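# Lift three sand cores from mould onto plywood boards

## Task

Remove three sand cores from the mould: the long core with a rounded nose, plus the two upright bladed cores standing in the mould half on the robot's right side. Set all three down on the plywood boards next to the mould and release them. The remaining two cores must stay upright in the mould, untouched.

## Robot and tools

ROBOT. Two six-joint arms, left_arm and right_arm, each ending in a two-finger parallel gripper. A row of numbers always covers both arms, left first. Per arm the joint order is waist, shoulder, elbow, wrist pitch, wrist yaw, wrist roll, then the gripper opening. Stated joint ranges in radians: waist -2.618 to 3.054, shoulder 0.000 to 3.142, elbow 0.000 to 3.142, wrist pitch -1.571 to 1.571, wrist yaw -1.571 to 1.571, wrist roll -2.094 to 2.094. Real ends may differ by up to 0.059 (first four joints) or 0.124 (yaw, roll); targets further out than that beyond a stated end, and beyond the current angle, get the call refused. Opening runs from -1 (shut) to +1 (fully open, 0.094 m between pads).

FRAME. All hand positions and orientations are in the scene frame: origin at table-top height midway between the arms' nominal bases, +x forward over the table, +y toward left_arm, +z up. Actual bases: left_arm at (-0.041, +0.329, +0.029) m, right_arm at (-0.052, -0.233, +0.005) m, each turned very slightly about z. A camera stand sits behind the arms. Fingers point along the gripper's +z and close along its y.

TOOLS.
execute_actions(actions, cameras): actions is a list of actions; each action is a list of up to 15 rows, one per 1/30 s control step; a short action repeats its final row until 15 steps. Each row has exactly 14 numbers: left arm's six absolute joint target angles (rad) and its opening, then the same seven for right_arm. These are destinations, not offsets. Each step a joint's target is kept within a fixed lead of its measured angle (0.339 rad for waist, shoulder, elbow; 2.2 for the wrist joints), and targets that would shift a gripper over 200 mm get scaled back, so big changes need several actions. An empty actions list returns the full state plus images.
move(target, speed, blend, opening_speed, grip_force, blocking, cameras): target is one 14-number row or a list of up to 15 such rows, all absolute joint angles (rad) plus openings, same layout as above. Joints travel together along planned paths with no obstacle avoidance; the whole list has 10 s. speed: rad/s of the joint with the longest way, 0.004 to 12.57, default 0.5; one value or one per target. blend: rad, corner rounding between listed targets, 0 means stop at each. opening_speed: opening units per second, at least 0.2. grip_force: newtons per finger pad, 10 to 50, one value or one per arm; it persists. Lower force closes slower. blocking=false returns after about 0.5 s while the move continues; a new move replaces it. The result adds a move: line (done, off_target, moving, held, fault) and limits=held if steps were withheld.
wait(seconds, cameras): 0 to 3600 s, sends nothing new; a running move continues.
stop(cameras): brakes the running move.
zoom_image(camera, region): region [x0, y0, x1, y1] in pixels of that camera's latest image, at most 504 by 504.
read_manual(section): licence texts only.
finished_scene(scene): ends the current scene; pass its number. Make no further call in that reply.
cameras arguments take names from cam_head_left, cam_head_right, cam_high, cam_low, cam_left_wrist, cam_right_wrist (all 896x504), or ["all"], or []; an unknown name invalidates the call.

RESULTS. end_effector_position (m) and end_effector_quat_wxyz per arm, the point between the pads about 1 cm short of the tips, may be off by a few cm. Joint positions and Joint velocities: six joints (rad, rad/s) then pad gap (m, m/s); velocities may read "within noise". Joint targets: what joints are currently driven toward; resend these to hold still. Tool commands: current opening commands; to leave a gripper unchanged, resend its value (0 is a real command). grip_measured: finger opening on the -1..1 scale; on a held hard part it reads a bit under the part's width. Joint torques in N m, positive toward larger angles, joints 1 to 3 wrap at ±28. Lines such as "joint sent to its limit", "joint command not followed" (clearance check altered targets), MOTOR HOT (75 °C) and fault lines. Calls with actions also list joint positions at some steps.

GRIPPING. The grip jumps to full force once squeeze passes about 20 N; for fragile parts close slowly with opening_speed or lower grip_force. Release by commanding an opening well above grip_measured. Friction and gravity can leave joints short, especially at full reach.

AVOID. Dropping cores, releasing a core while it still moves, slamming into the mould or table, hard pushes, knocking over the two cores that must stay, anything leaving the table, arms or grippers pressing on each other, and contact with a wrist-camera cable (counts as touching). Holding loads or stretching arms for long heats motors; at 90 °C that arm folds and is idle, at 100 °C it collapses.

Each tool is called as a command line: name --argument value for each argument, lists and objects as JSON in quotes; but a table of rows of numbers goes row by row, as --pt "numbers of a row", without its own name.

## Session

move --target '[-0.416,1.416,1.278,-0.562,0,0,1,0.2,1.429,1.389,-0.66,0,0,1]' --speed 1.0 --cameras '["cam_left_wrist","cam_right_wrist","cam_high","cam_head_left"]'

Scene clock: 1.90 s.
left_arm: end_effector_position=(+0.3358, +0.1518, +0.2610) grip_measured=+1.000 end_effector_quat_wxyz=(+0.408, +0.191, +0.889, -0.089) | right_arm: end_effector_position=(+0.3600, -0.1710, +0.2635) grip_measured=+1.000 end_effector_quat_wxyz=(+0.416, -0.062, +0.907, +0.030)
Joint positions: left_arm=[-0.421 1.407 1.246 -0.55 -0.014 -0.014 0.094] | right_arm=[0.205 1.419 1.36 -0.651 0.012 0.013 0.094]
Joint torques (N m): left_arm=[0.36 -5.01 11.45 1.67 0.28 0.16] | right_arm=[-0.13 -5.98 8.96 1.6 -0.1 -0.16]
Motor temperatures (°C): left_arm=[23 39 33 29 23 22 25] | right_arm=[25 28 29 31 21 24 21]
Heat: left arm: 39 °C; right arm: 31 °C.
Joint targets: left_arm=[-0.416 1.416 1.278 -0.562 0.000 0.000] | right_arm=[0.200 1.429 1.389 -0.660 0.000 0.000]
move: done
Images, in order (width x height): cam_head_left 896x504, cam_high 896x504, cam_left_wrist 896x504, cam_right_wrist 896x504.

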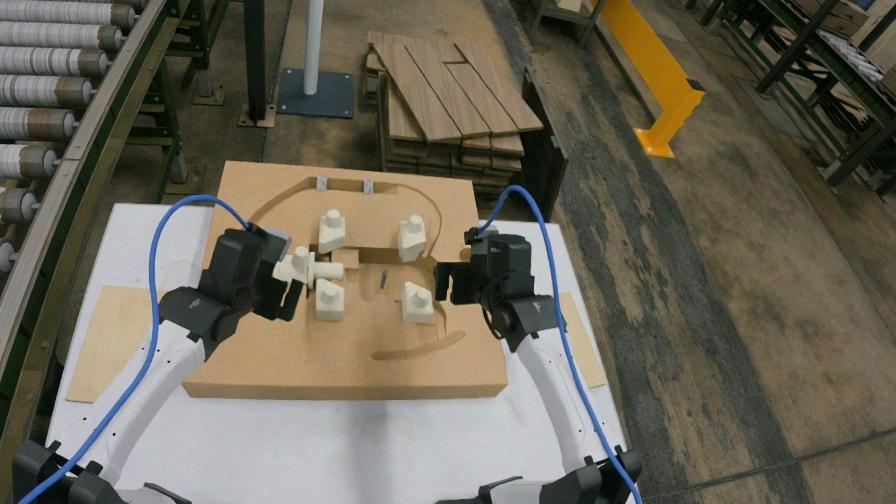

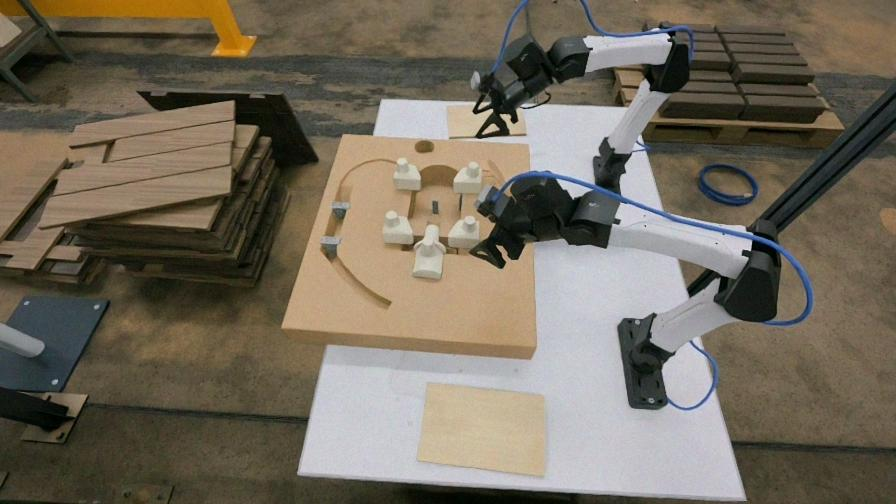

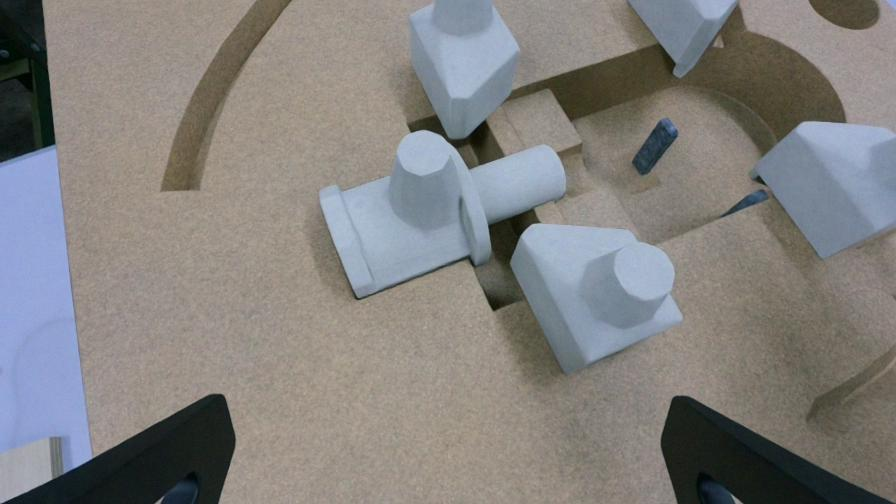

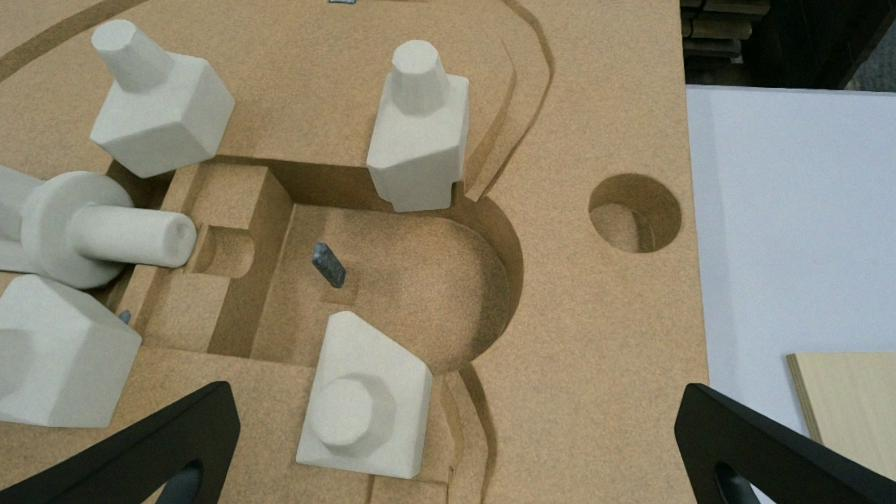

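move --target '[-0.416,1.3,1.4,-0.7,0,0,1,0.439,1.49,0.79,0.399,0.352,0.109,1]' --speed 1.2 --cameras '["cam_right_wrist"]'

Scene clock: 17.23 s.
left_arm: end_effector_position=(+0.3156, +0.1614, +0.3267) grip_measured=+1.000 end_effector_quat_wxyz=(+0.444, +0.187, +0.871, -0.097) | right_arm: end_effector_position=(+0.3887, -0.1189, +0.2042) grip_measured=+1.000 end_effector_quat_wxyz=(+0.601, -0.014, +0.799, +0.005)
Joint positions: left_arm=[-0.421 1.31 1.371 -0.687 -0.014 -0.014 0.094] | right_arm=[0.433 1.478 0.799 0.38 0.343 0.094 0.094]
Joint torques (N m): left_arm=[0.49 -5.71 10.99 1.79 0.22 0.15] | right_arm=[0.79 -6.02 5.93 2.05 0.11 0.07]
Heat: left arm: 40 °C; right arm: 34 °C.
Joint targets: left_arm=[-0.416 1.300 1.400 -0.700 0.000 0.000] | right_arm=[0.439 1.490 0.790 0.399 0.352 0.109]
move: done

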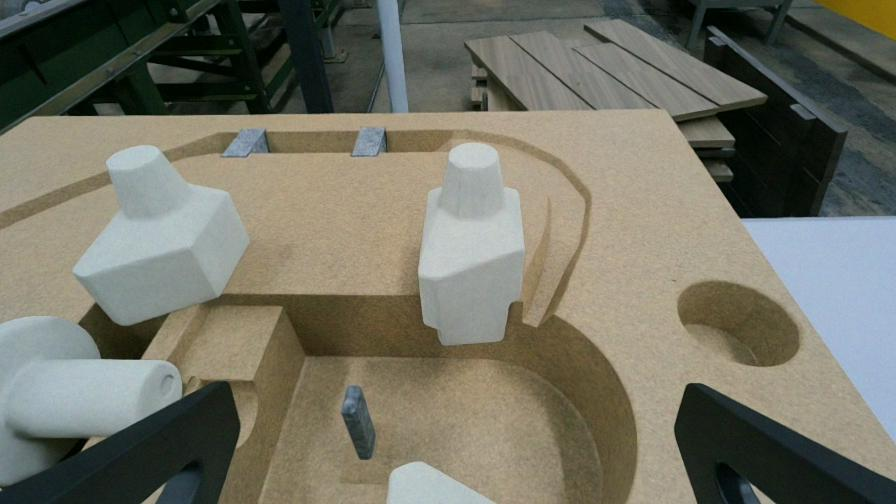

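move --pt "-0.416 1.3 1.4 -0.7 0 0 1 0.441 1.804 0.592 0.904 0.352 0.109 1" --pt "-0.416 1.3 1.4 -0.7 0 0 1 0.441 1.804 0.592 0.904 0.352 0.109 0.0" --speed 0.7 --opening_speed 0.9 --cameras '["cam_right_wrist","cam_high"]'

Scene clock: 28.60 s.
left_arm: end_effector_position=(+0.3156, +0.1614, +0.3267) grip_measured=+1.000 end_effector_quat_wxyz=(+0.444, +0.187, +0.871, -0.097) | right_arm: end_effector_position=(+0.3901, -0.1200, +0.1052) grip_measured=+0.164 end_effector_quat_wxyz=(+0.606, -0.009, +0.795, +0.001)
Joint positions: left_arm=[-0.421 1.31 1.371 -0.687 -0.014 -0.014 0.094] | right_arm=[0.435 1.787 0.603 0.897 0.358 0.094 0.055]
Joint torques (N m): left_arm=[0.36 -5.72 10.99 1.79 0.23 0.13] | right_arm=[0.79 -6.71 4.37 1.94 -0.01 0.08]
Motor temperatures (°C): left_arm=[23 41 41 32 23 22 25] | right_arm=[25 30 33 37 21 24 21]
Heat: left arm: 41 °C; right arm: 37 °C.
Joint targets: left_arm=[-0.416 1.300 1.400 -0.700 0.000 0.000] | right_arm=[0.441 1.804 0.592 0.904 0.352 0.109]
move: done
Images, in order (width x height): cam_high 896x504, cam_right_wrist 896x504.

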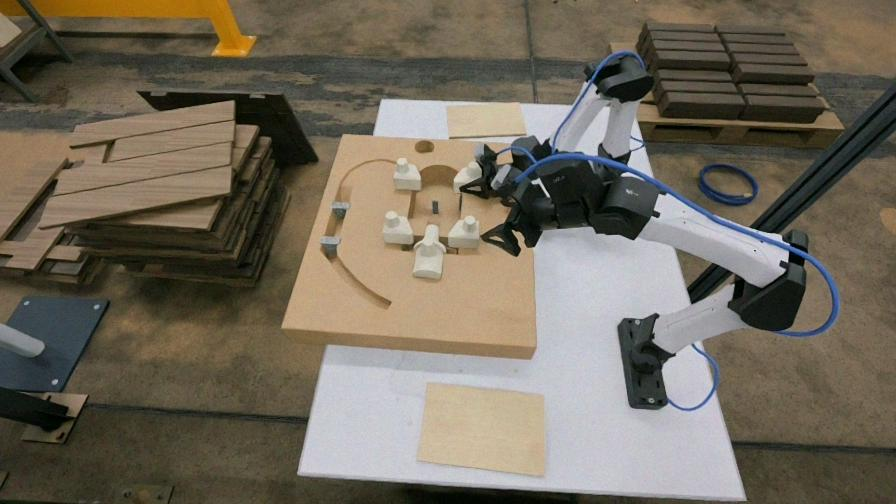

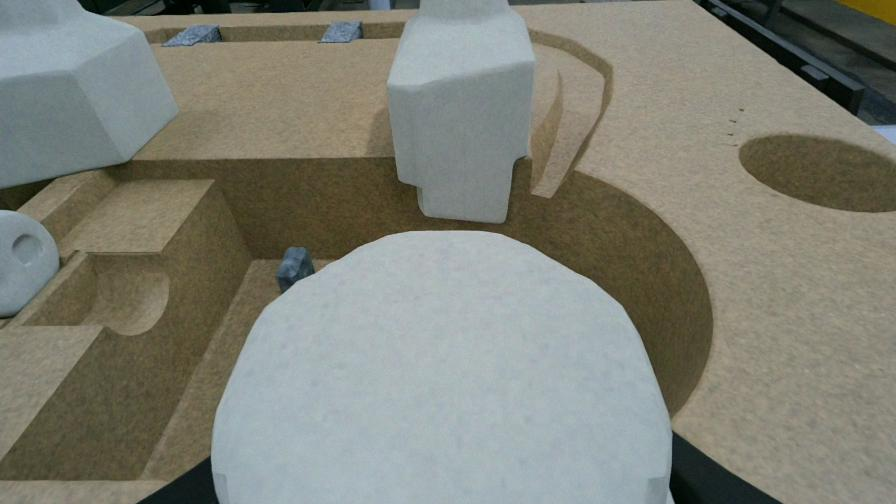

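move --pt "-0.416 1.3 1.4 -0.7 0 0 1 0.44 1.42 0.86 0.35 0.352 0.10 0.0" --pt "-0.416 1.3 1.4 -0.7 0 0 1 0.2 1.25 1.3 -0.4 0.2 0.0 0.0" --pt "-0.416 1.3 1.4 -0.7 0 0 1 -0.68 2.25 2.285 -1.55 -0.01 -0.68 0.0" --pt "-0.416 1.3 1.4 -0.7 0 0 1 -0.68 2.40 2.285 -1.57 -0.01 -0.68 0.0" --speed '[0.5,0.9,0.9,0.4]' --blend '[0.1,0.15,0.08,0]' --cameras '["cam_high"]'

zoom_image --camera "cam_high" --region '[440, 50, 540, 150]'

Scene clock: 63.87 s.
left_arm: end_effector_position=(+0.3156, +0.1614, +0.3267) grip_measured=+1.000 end_effector_quat_wxyz=(+0.444, +0.187, +0.871, -0.097) | right_arm: end_effector_position=(+0.2717, -0.5251, +0.0745) grip_measured=+0.159 end_effector_quat_wxyz=(-0.047, +0.033, +0.998, +0.038)
Joint positions: left_arm=[-0.421 1.31 1.371 -0.687 -0.014 -0.014 0.094] | right_arm=[-0.683 2.398 2.251 -1.545 0.003 -0.666 0.054]
Joint torques (N m): left_arm=[0.4 -5.74 11.02 1.8 0.21 0.14] | right_arm=[0.5 -14.65 7.95 -0.15 -0.19 -0.24]
Motor temperatures (°C): left_arm=[23 41 47 33 22 22 25] | right_arm=[25 32 33 40 21 24 23]
Heat: left arm: 47 °C; right arm: 40 °C.
Joint targets: left_arm=[-0.416 1.300 1.400 -0.700 0.000 0.000] | right_arm=[-0.680 2.400 2.285 -1.568 -0.010 -0.680]
joint sent to its limit (right arm) — the wrist pitch, lower limit.
move: done; blend cut to 0.075 rad at target 3

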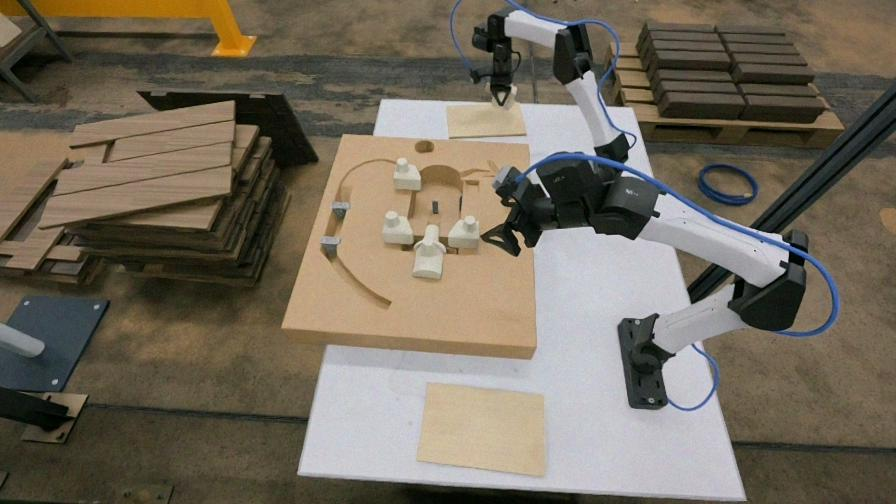

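Scaled by 5.040 from the camera's image (finer frame: 1280x720).

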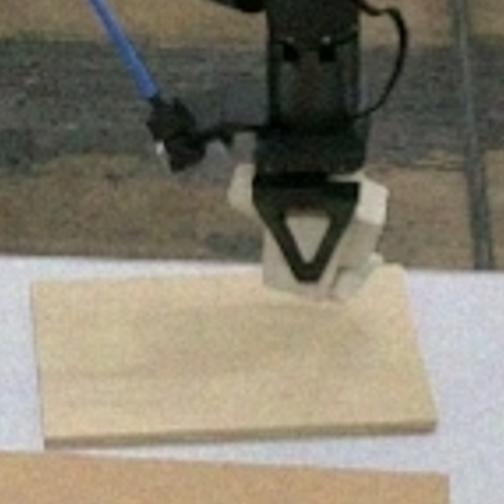

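move --pt "-0.416 1.3 1.4 -0.7 0 0 1 -0.66 2.46 2.285 -1.57 -0.01 -0.66 0.0" --pt "-0.416 1.3 1.4 -0.7 0 0 1 -0.66 2.505 2.285 -1.57 -0.01 -0.66 0.0" --speed '[0.3,0.1]' --blend '[0.01,0]' --cameras '["cam_high"]'

zoom_image --camera "cam_high" --region '[470, 70, 530, 130]'

Scene clock: 69.67 s.
left_arm: end_effector_position=(+0.3156, +0.1614, +0.3267) grip_measured=+1.000 end_effector_quat_wxyz=(+0.444, +0.187, +0.871, -0.097) | right_arm: end_effector_position=(+0.2743, -0.5148, +0.0393) grip_measured=+0.159 end_effector_quat_wxyz=(-0.080, +0.023, +0.994, +0.066)
Joint positions: left_arm=[-0.421 1.31 1.371 -0.687 -0.014 -0.014 0.094] | right_arm=[-0.662 2.488 2.259 -1.549 0.001 -0.666 0.054]
Joint torques (N m): left_arm=[0.49 -5.7 11.06 1.79 0.23 0.13] | right_arm=[0.54 -13.42 7.51 -0.3 -0.17 0.04]
Heat: left arm: 47 °C; right arm: 38 °C.
Joint targets: left_arm=[-0.416 1.300 1.400 -0.700 0.000 0.000] | right_arm=[-0.660 2.505 2.285 -1.568 -0.010 -0.660]
joint sent to its limit (right arm) — the wrist pitch, lower limit.
move: done; joint sent to its limit at target 1

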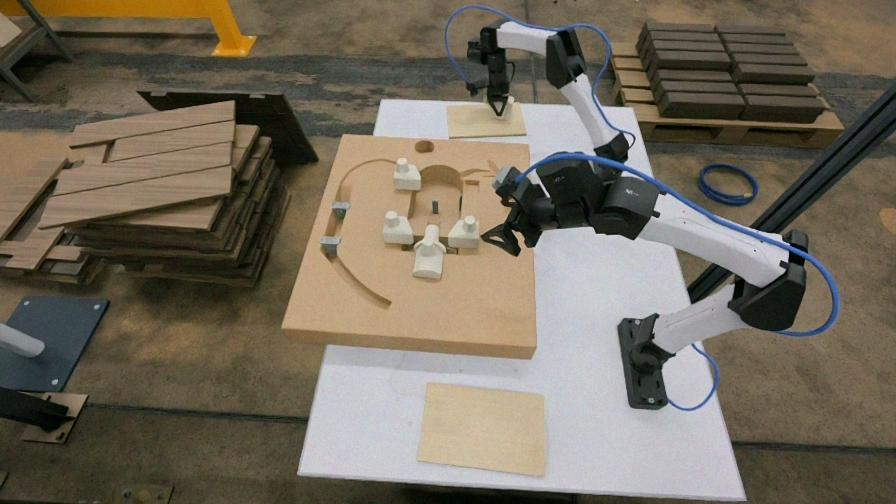

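Scaled by 8.400 from the camera's image (finer frame: 1280x720).

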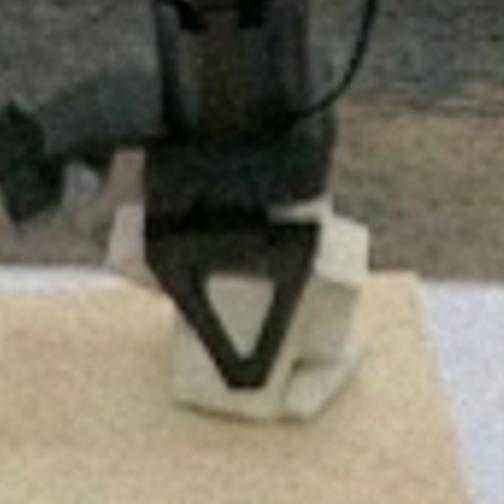

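move --pt "-0.416 1.3 1.4 -0.7 0 0 1 -0.66 2.5 2.285 -1.56 0.0 -0.66 0.6" --pt "-0.416 1.3 1.4 -0.7 0 0 1 -0.66 2.22 2.285 -1.5 -0.01 -0.68 0.6" --pt "-0.416 1.3 1.4 -0.7 0 0 1 0.1 1.5 1.4 -0.4 0.1 0 0.6" --pt "-0.416 1.3 1.4 -0.7 0 0 1 0.274 2.10 1.54 0.268 0.195 0.06 0.6" --speed '[0.1,0.6,1.2,1.0]' --blend '[0,0.1,0.2,0]' --opening_speed 0.5 --cameras '["cam_right_wrist","cam_high"]'

Scene clock: 87.63 s.
left_arm: end_effector_position=(+0.3156, +0.1614, +0.3267) grip_measured=+1.000 end_effector_quat_wxyz=(+0.444, +0.187, +0.871, -0.097) | right_arm: end_effector_position=(+0.5609, -0.1265, +0.1883) grip_measured=+0.598 end_effector_quat_wxyz=(+0.586, -0.018, +0.810, +0.003)
Joint positions: left_arm=[-0.421 1.31 1.371 -0.687 -0.014 -0.014 0.094] | right_arm=[0.275 2.086 1.514 0.249 0.187 0.045 0.075]
Joint torques (N m): left_arm=[0.43 -5.74 10.97 1.81 0.22 0.15] | right_arm=[0.35 -12.51 8.79 2.07 0.11 0.06]
Motor temperatures (°C): left_arm=[23 41 49 34 22 22 25] | right_arm=[25 39 35 35 21 24 23]
Heat: left arm: 49 °C; right arm: 39 °C.
Joint targets: left_arm=[-0.416 1.300 1.400 -0.700 0.000 0.000] | right_arm=[0.274 2.100 1.540 0.268 0.195 0.060]
move: done
Images, in order (width x height): cam_high 896x504, cam_right_wrist 896x504.

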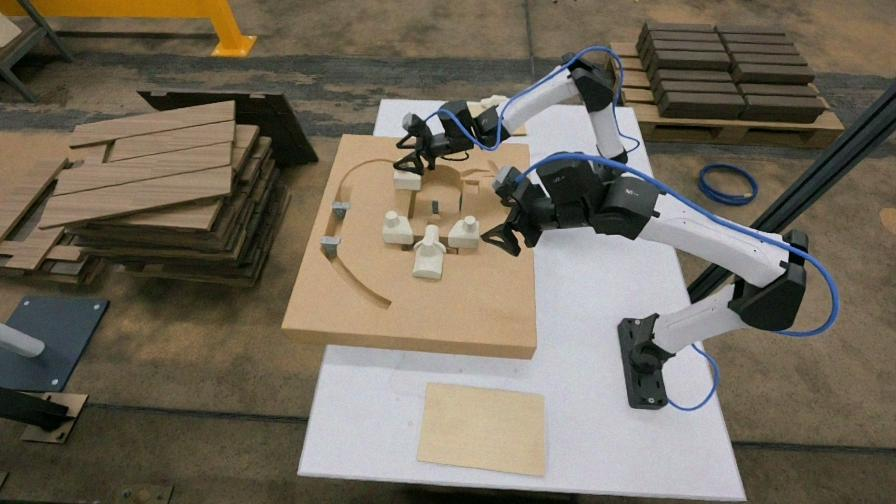

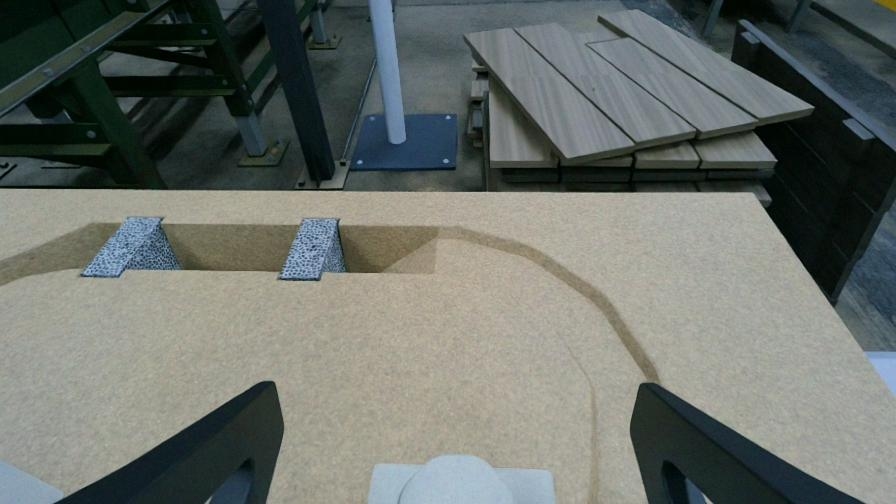

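move --pt "-0.416 1.3 1.4 -0.7 0 0 1 0.274 2.272 1.392 0.56 0.195 0.06 0.6" --pt "-0.416 1.3 1.4 -0.7 0 0 1 0.274 2.272 1.392 0.56 0.195 0.06 0.0" --speed 0.5 --opening_speed 0.6 --cameras '["cam_right_wrist","cam_high"]'

Scene clock: 93.37 s.
left_arm: end_effector_position=(+0.3156, +0.1614, +0.3267) grip_measured=+1.000 end_effector_quat_wxyz=(+0.444, +0.187, +0.871, -0.097) | right_arm: end_effector_position=(+0.5664, -0.1260, +0.1083) grip_measured=+0.168 end_effector_quat_wxyz=(+0.595, -0.015, +0.804, +0.002)
Joint positions: left_arm=[-0.421 1.31 1.371 -0.687 -0.014 -0.014 0.094] | right_arm=[0.275 2.247 1.402 0.543 0.194 0.045 0.055]
Joint torques (N m): left_arm=[0.35 -5.65 10.99 1.79 0.22 0.15] | right_arm=[0.18 -11.95 5.65 2.03 0.04 0.11]
Heat: left arm: 49 °C; right arm: 40 °C.
Joint targets: left_arm=[-0.416 1.300 1.400 -0.700 0.000 0.000] | right_arm=[0.274 2.272 1.392 0.560 0.195 0.060]
move: done
Images, in order (width x height): cam_high 896x504, cam_right_wrist 896x504.

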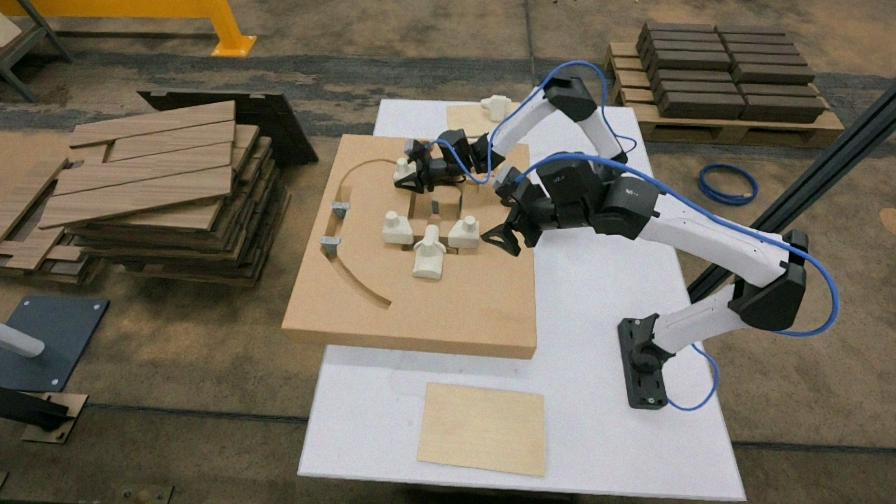

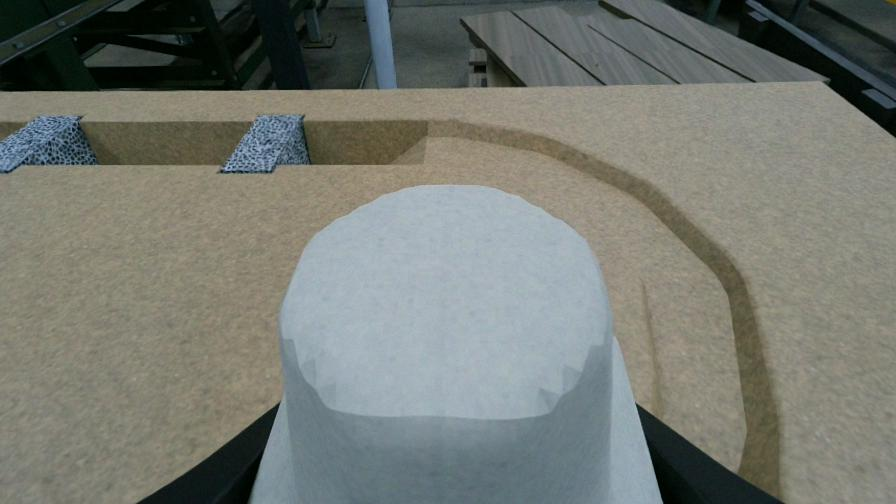

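move --pt "-0.416 1.3 1.4 -0.7 0 0 1 0.274 2.04 1.57 0.23 0.195 0.04 0.0" --pt "-0.416 1.3 1.4 -0.7 0 0 1 0.2 1.5 1.55 -0.2 0.1 0.0 0.0" --pt "-0.3 1.9 1.95 -1.0 0.4 0.6 1 -0.415 2.2 2.306 -1.41 0 -0.465 0.0" --pt "-0.14 2.42 2.46 -1.29 0.78 1.13 1 -0.415 2.42 2.306 -1.42 0 -0.465 0.0" --speed '[0.5,0.9,0.9,0.4]' --blend '[0.1,0.15,0.1,0]' --cameras '["cam_left_wrist","cam_high"]'

zoom_image --camera "cam_high" --region '[440, 70, 530, 150]'

Scene clock: 106.30 s.
left_arm: end_effector_position=(+0.4535, +0.1247, +0.1993) grip_measured=+1.000 end_effector_quat_wxyz=(+0.301, +0.594, +0.700, -0.258) | right_arm: end_effector_position=(+0.3680, -0.4483, +0.0700) grip_measured=+0.156 end_effector_quat_wxyz=(+0.003, +0.009, +1.000, -0.008)
Joint positions: left_arm=[-0.141 2.4 2.432 -1.279 0.763 1.113 0.094] | right_arm=[-0.419 2.413 2.267 -1.412 0.012 -0.452 0.054]
Joint torques (N m): left_arm=[-0.03 -11.21 9.94 0.77 0.73 0.25] | right_arm=[0.81 -14.38 8.57 0.28 -0.17 -0.17]
Heat: left arm: 49 °C; right arm: 41 °C.
Joint targets: left_arm=[-0.140 2.420 2.460 -1.290 0.780 1.130] | right_arm=[-0.415 2.420 2.306 -1.420 0.000 -0.465]
move: off_target (right_arm); right_arm: the elbow is farthest, 0.039 rad from its target
Images, in order (width x height): cam_high 896x504, cam_left_wrist 896x504.

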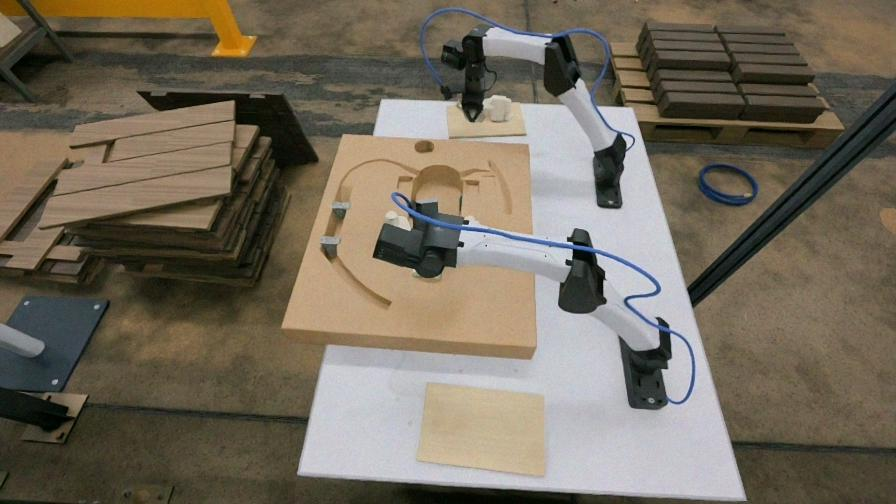

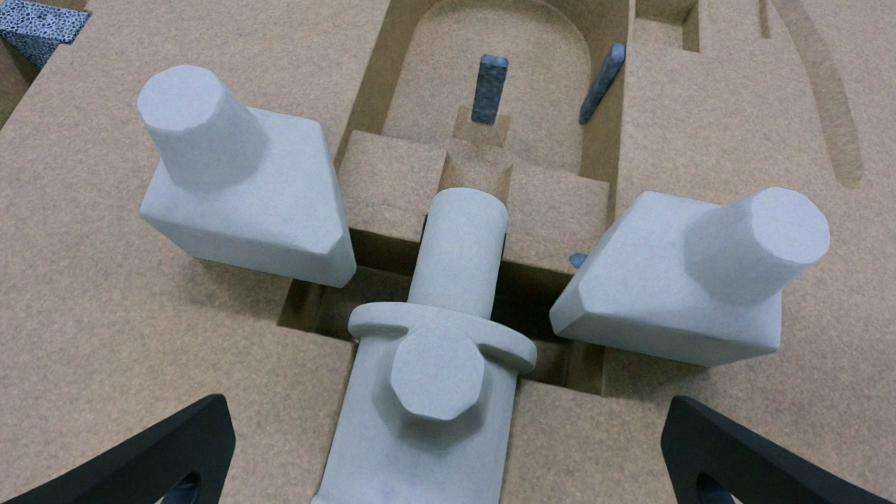

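Scaled by 5.600 from the camera's image (finer frame: 1280x720).

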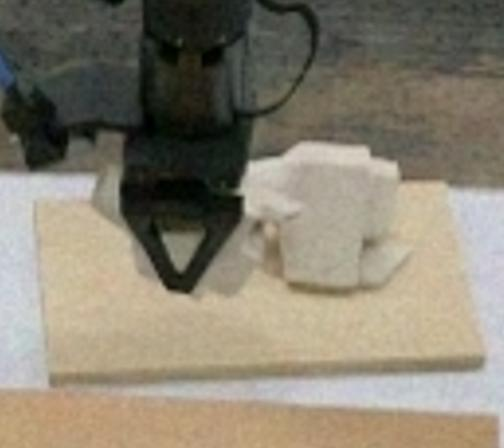

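move --pt "-0.14 2.43 2.16 -0.98 0.78 1.13 1 -0.415 2.50 2.306 -1.43 0 -0.465 0.0" --pt "-0.14 2.45 2.125 -0.935 0.78 1.13 1 -0.415 2.535 2.306 -1.43 0 -0.465 0.0" --speed '[0.4,0.08]' --blend '[0.01,0]' --cameras '["cam_left_wrist","cam_high"]'

zoom_image --camera "cam_high" --region '[440, 80, 520, 150]'

Scene clock: 116.03 s.
left_arm: end_effector_position=(+0.4698, +0.1217, +0.1165) grip_measured=+1.000 end_effector_quat_wxyz=(+0.308, +0.596, +0.696, -0.256) | right_arm: end_effector_position=(+0.3629, -0.4455, +0.0279) grip_measured=+0.156 end_effector_quat_wxyz=(-0.039, +0.008, +0.999, +0.013)
Joint positions: left_arm=[-0.141 2.426 2.142 -0.947 0.766 1.114 0.094] | right_arm=[-0.419 2.512 2.277 -1.416 0.011 -0.452 0.054]
Joint torques (N m): left_arm=[-0.03 -11.21 6.16 1.04 0.66 0.16] | right_arm=[0.73 -13.42 7.86 0.04 -0.16 -0.2]
Motor temperatures (°C): left_arm=[23 46 48 33 23 22 25] | right_arm=[25 42 36 35 21 24 24]
Heat: left arm: 48 °C; right arm: 42 °C.
Joint targets: left_arm=[-0.140 2.450 2.125 -0.935 0.780 1.130] | right_arm=[-0.415 2.535 2.306 -1.430 0.000 -0.465]
move: done
Images, in order (width x height): cam_high 896x504, cam_left_wrist 896x504.

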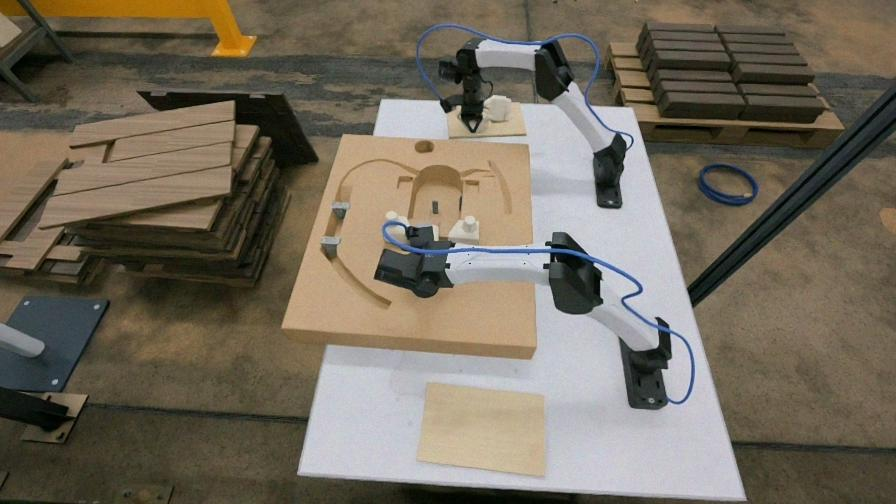

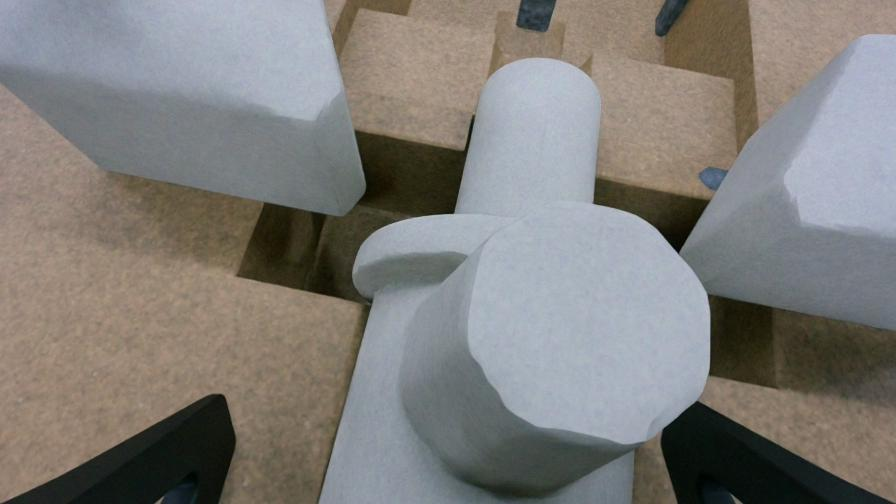

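Scaled by 6.300 from the camera's image (finer frame: 1280x720).

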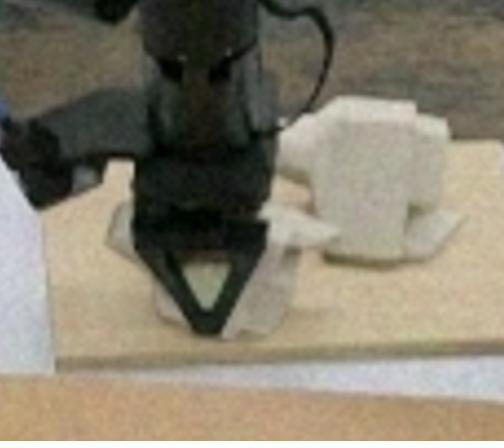

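move --pt "-0.14 2.385 1.985 -0.85 0.79 1.13 1 -0.415 2.52 2.306 -1.43 0 -0.465 0.6" --pt "-0.14 2.385 1.985 -0.85 0.79 1.13 1 -0.415 2.2 2.306 -1.43 0 -0.465 0.6" --speed '[0.2,0.4]' --opening_speed 0.5 --cameras '["cam_left_wrist","cam_high"]'

Scene clock: 125.57 s.
left_arm: end_effector_position=(+0.4662, +0.1197, +0.1082) grip_measured=+1.000 end_effector_quat_wxyz=(+0.330, +0.600, +0.681, -0.259) | right_arm: end_effector_position=(+0.3703, -0.4493, +0.1604) grip_measured=+0.598 end_effector_quat_wxyz=(+0.092, +0.009, +0.994, -0.052)
Joint positions: left_arm=[-0.138 2.388 2.017 -0.824 0.8 1.124 0.094] | right_arm=[-0.419 2.226 2.288 -1.42 0.011 -0.452 0.075]
Joint torques (N m): left_arm=[-0.32 -13.29 4.81 0.7 0.44 0.08] | right_arm=[0.88 -16.35 7.24 0.56 -0.14 -0.23]
Heat: left arm: 49 °C; right arm: 43 °C.
Joint targets: left_arm=[-0.140 2.385 1.985 -0.850 0.790 1.130] | right_arm=[-0.415 2.200 2.306 -1.430 0.000 -0.465]
move: done
Images, in order (width x height): cam_high 896x504, cam_left_wrist 896x504.

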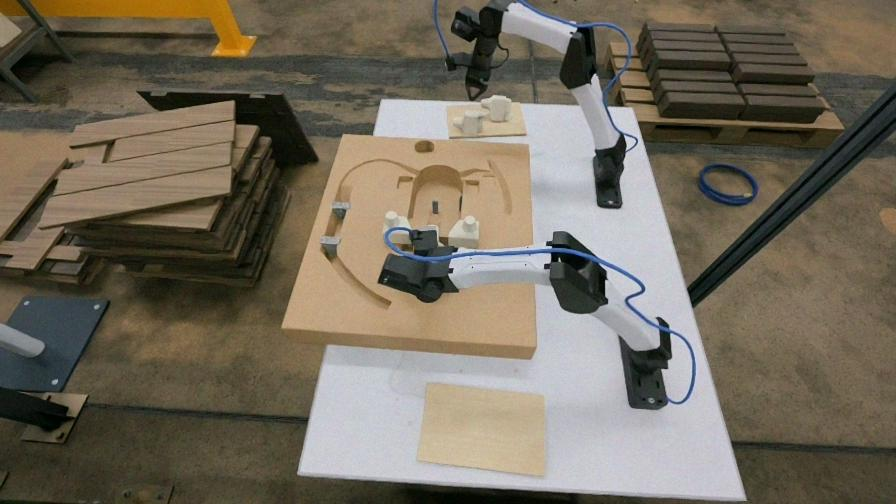

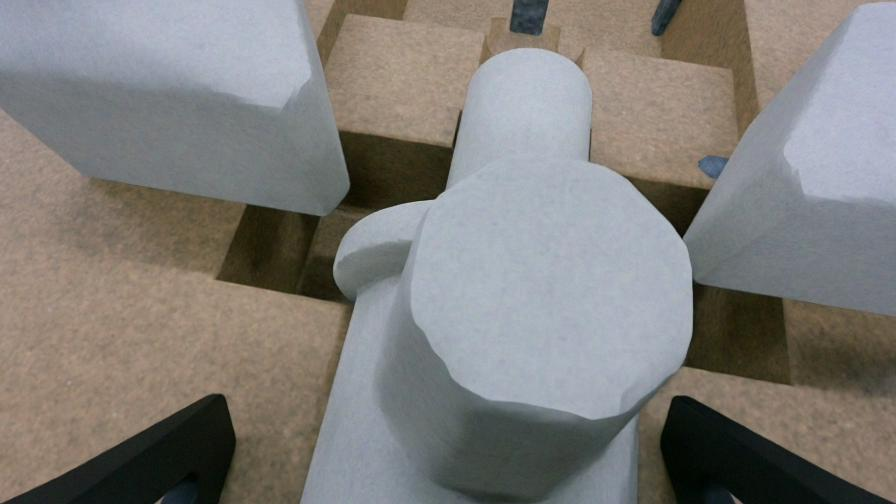

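move --pt "-0.14 2.378 2.0 -0.84 0.79 1.13 1 -0.2 1.3 1.8 -1.0 0 0 0.6" --pt "-0.14 2.378 2.0 -0.84 0.79 1.13 0.1 -0.2 1.3 1.8 -1.0 0 0 0.6" --speed 0.8 --opening_speed 0.6 --cameras '["cam_left_wrist"]'

Scene clock: 131.80 s.
left_arm: end_effector_position=(+0.4628, +0.1190, +0.1088) grip_measured=+0.535 end_effector_quat_wxyz=(+0.328, +0.604, +0.676, -0.264) | right_arm: end_effector_position=(+0.2855, -0.3234, +0.4257) grip_measured=+0.598 end_effector_quat_wxyz=(+0.504, +0.107, +0.854, -0.073)
Joint positions: left_arm=[-0.138 2.387 2.017 -0.84 0.81 1.141 0.072] | right_arm=[-0.206 1.294 1.808 -1.018 0.01 -0.013 0.075]
Joint torques (N m): left_arm=[-0.34 -13.75 6.12 0.92 0.32 -0.1] | right_arm=[0.94 -3.3 4.82 1.97 -0.14 0.09]
Motor temperatures (°C): left_arm=[23 51 44 32 23 22 25] | right_arm=[25 44 35 34 21 24 23]
Heat: left arm: 51 °C; right arm: 44 °C.
Joint targets: left_arm=[-0.140 2.378 2.000 -0.840 0.790 1.130] | right_arm=[-0.200 1.300 1.800 -1.000 0.000 0.000]
move: done

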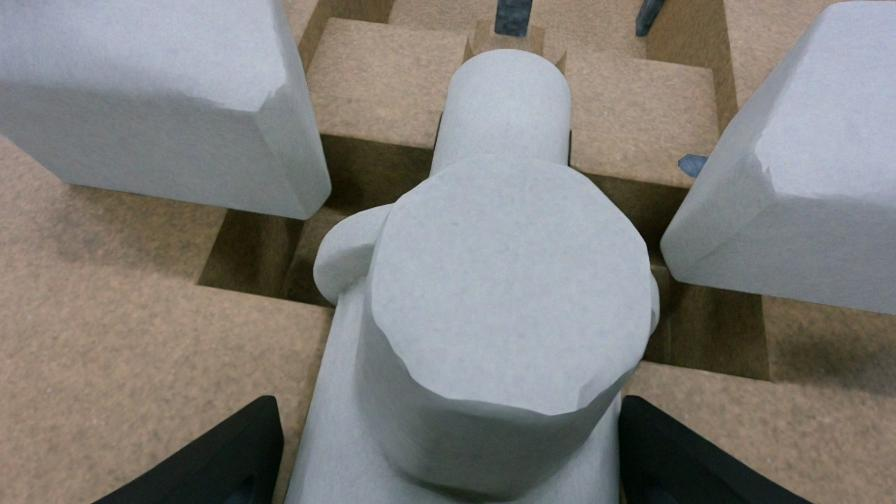

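move --target '[-0.14,2.22,2.13,-1.10,0.85,1.13,0.1,-0.2,1.3,1.8,-1.0,0,0,0.6]' --speed 0.3 --cameras '["cam_left_wrist","cam_head_left"]'

Scene clock: 138.10 s.
left_arm: end_effector_position=(+0.4614, +0.1212, +0.1140) grip_measured=+0.521 end_effector_quat_wxyz=(+0.312, +0.614, +0.683, -0.242) | right_arm: end_effector_position=(+0.2855, -0.3234, +0.4257) grip_measured=+0.598 end_effector_quat_wxyz=(+0.504, +0.107, +0.854, -0.073)
Joint positions: left_arm=[-0.148 2.379 2.056 -0.902 0.75 1.157 0.071] | right_arm=[-0.206 1.294 1.808 -1.018 0.01 -0.013 0.075]
Joint torques (N m): left_arm=[0.7 -26.58 14.46 -1.08 1.57 -0.25] | right_arm=[0.98 -3.21 4.68 1.97 -0.12 0.04]
Motor temperatures (°C): left_arm=[23 56 43 32 23 22 25] | right_arm=[25 42 35 36 21 24 23]
Heat: left arm: 56 °C; right arm: 42 °C.
Joint targets: left_arm=[-0.140 2.220 2.130 -1.100 0.850 1.130] | right_arm=[-0.200 1.300 1.800 -1.000 0.000 0.000]
move: off_target (left_arm); left_arm: the wrist pitch is farthest, 0.198 rad from its target
Images, in order (width x height): cam_head_left 896x504, cam_left_wrist 896x504.

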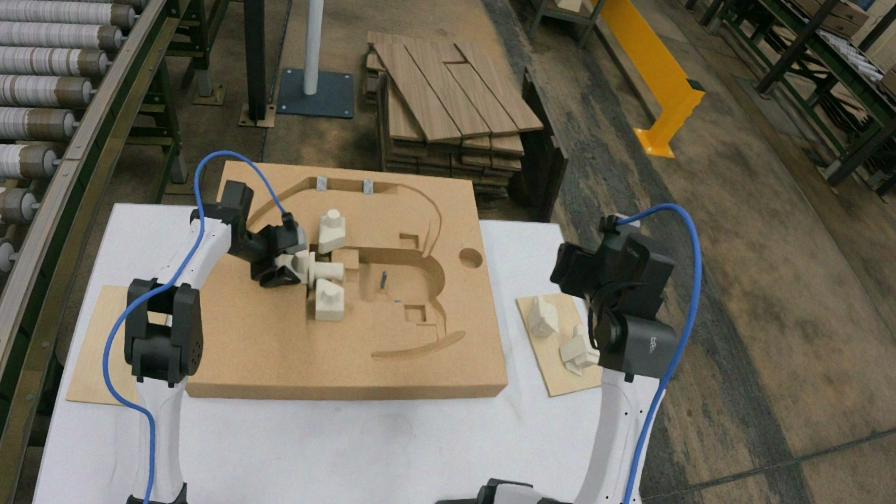

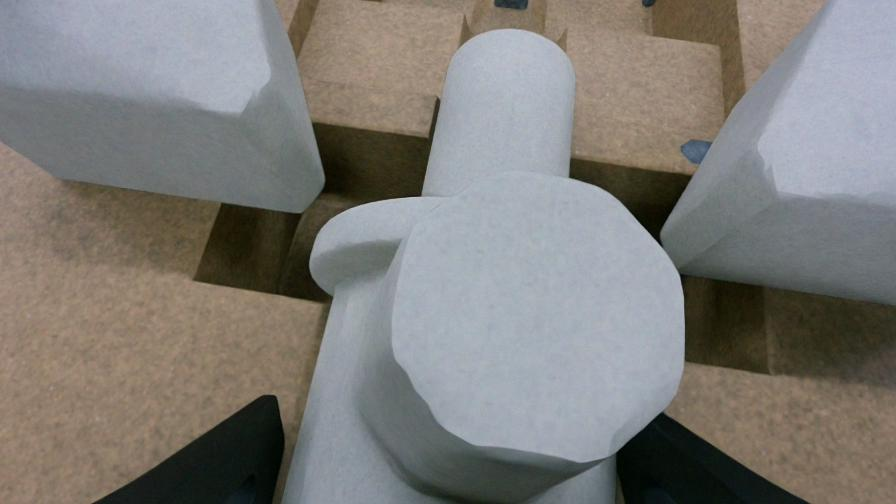

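move --pt "-0.14 2.26 2.10 -1.05 1.05 1.13 0.1 -0.2 1.3 1.8 -1.0 0 0 0.6" --pt "-0.14 2.26 2.10 -1.05 0.6 1.13 0.1 -0.2 1.3 1.8 -1.0 0 0 0.6" --pt "-0.14 2.26 2.10 -1.05 0.9 1.13 0.1 -0.2 1.3 1.8 -1.0 0 0 0.6" --speed 0.5 --blend '[0.02,0.02,0]' --cameras '["cam_left_wrist"]'

Scene clock: 145.73 s.
left_arm: end_effector_position=(+0.4615, +0.1210, +0.1145) grip_measured=+0.517 end_effector_quat_wxyz=(+0.312, +0.614, +0.683, -0.242) | right_arm: end_effector_position=(+0.2855, -0.3234, +0.4257) grip_measured=+0.598 end_effector_quat_wxyz=(+0.504, +0.107, +0.854, -0.073)
Joint positions: left_arm=[-0.148 2.379 2.058 -0.903 0.75 1.155 0.071] | right_arm=[-0.206 1.294 1.808 -1.018 0.01 -0.013 0.075]
Joint torques (N m): left_arm=[0.72 -23.3 11.55 -0.56 2.05 -0.24] | right_arm=[0.92 -3.12 4.81 1.98 -0.09 0.04]
Motor temperatures (°C): left_arm=[23 84 47 32 24 22 26] | right_arm=[25 40 35 37 21 24 23]
Heat: left arm: 84 °C; right arm: 40 °C. Fold the left arm in close to its base, or ease its load, before you think long.
Joint targets: left_arm=[-0.140 2.260 2.100 -1.050 0.900 1.130] | right_arm=[-0.200 1.300 1.800 -1.000 0.000 0.000]
MOTOR HOT: the shoulder of the left arm reports 84 °C; the controller's stop level is 90 °C. To cool a motor, set the load down, stop pushing, or move to a pose that needs little force.
move: off_target (left_arm); left_arm: the wrist yaw is farthest, 0.150 rad from its target

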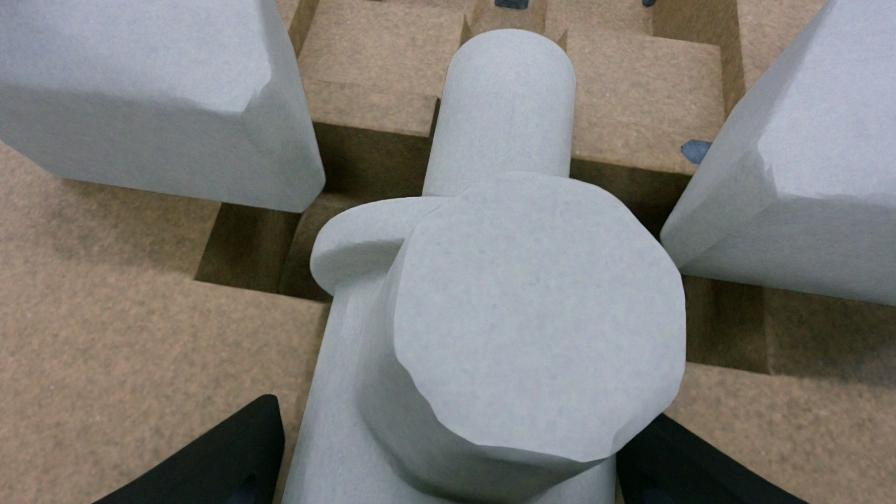

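move --pt "-0.14 2.38 2.02 -0.87 0.8 1.13 0.9 -0.2 1.3 1.8 -1.0 0 0 0.6" --pt "-0.14 2.38 2.25 -1.10 0.8 1.13 0.9 -0.2 1.3 1.8 -1.0 0 0 0.6" --pt "-0.14 1.45 1.75 -0.9 0.8 0.8 0.4 -0.2 1.3 1.8 -1.0 0 0 0.6" --speed '[1.0,0.5,0.9]' --blend '[0,0.05,0]'

wait --seconds 8 --cameras '["cam_left_wrist","cam_head_left"]'

zoom_image --camera "cam_head_left" --region '[230, 180, 390, 330]'

Scene clock: 155.10 s.
left_arm: end_effector_position=(+0.2060, +0.3141, +0.2162) grip_measured=+0.101 end_effector_quat_wxyz=(+0.709, +0.033, +0.705, -0.013) | right_arm: end_effector_position=(+0.2855, -0.3234, +0.4257) grip_measured=+0.598 end_effector_quat_wxyz=(+0.504, +0.107, +0.854, -0.073)
Joint positions: left_arm=[-0.019 0.025 0.051 -0.021 0.023 0.028 0.052] | right_arm=[-0.206 1.294 1.808 -1.018 0.01 -0.013 0.075]
Joint velocities: left_arm=[0.012 -0.149 -0.178 0.051 -0.022 -0.081 0] | right_arm=[within noise]
Joint torques (N m): left_arm=[0.31 1.35 7.42 2.36 -0.12 -0.07] | right_arm=[0.77 -3.15 4.92 1.97 -0.12 0.07]
Motor temperatures (°C): left_arm=[23 85 45 33 24 22 26] | right_arm=[25 38 35 38 21 24 22]
Heat: left arm: 85 °C; right arm: 38 °C.
Joint targets: left_arm=[-0.013 0.009 0.024 0.010 -0.010 -0.002] | right_arm=[-0.200 1.300 1.800 -1.000 0.000 0.000]
Tool commands: left_gripper/opening=+0.1 right_gripper/opening=+0.6
OVER-TEMPERATURE FAULT: ARM FOLDED TO REST. Before this call, the shoulder of the left arm reached 90 °C. The left arm's motors are now idle, so it may still sink, and the gripper idles too, so what it holds may stay or slip. The left arm ran none of this call's commands. In this call fault stops used 3 of the actions that the scene allows. The stop is over, but the left arm and its gripper will run no more commands in this scene. This fault puts only its own arm into a fault stop.
MOTOR HOT: still on. The shoulder of the left arm reports 85 °C.
move: fault (left_arm); path passed 2 of 3 targets; target 3's new numbers were not sent; left_arm: the elbow is farthest, 1.699 rad from its target

not run: an earlier result of this reply reported a fault or no control. Calls in your next reply go to the robot.

This scene's latest camera images include none from cam_head_left. They are from: cam_left_wrist. cam_head_left's image comes with the result of a call that names it in "cameras".


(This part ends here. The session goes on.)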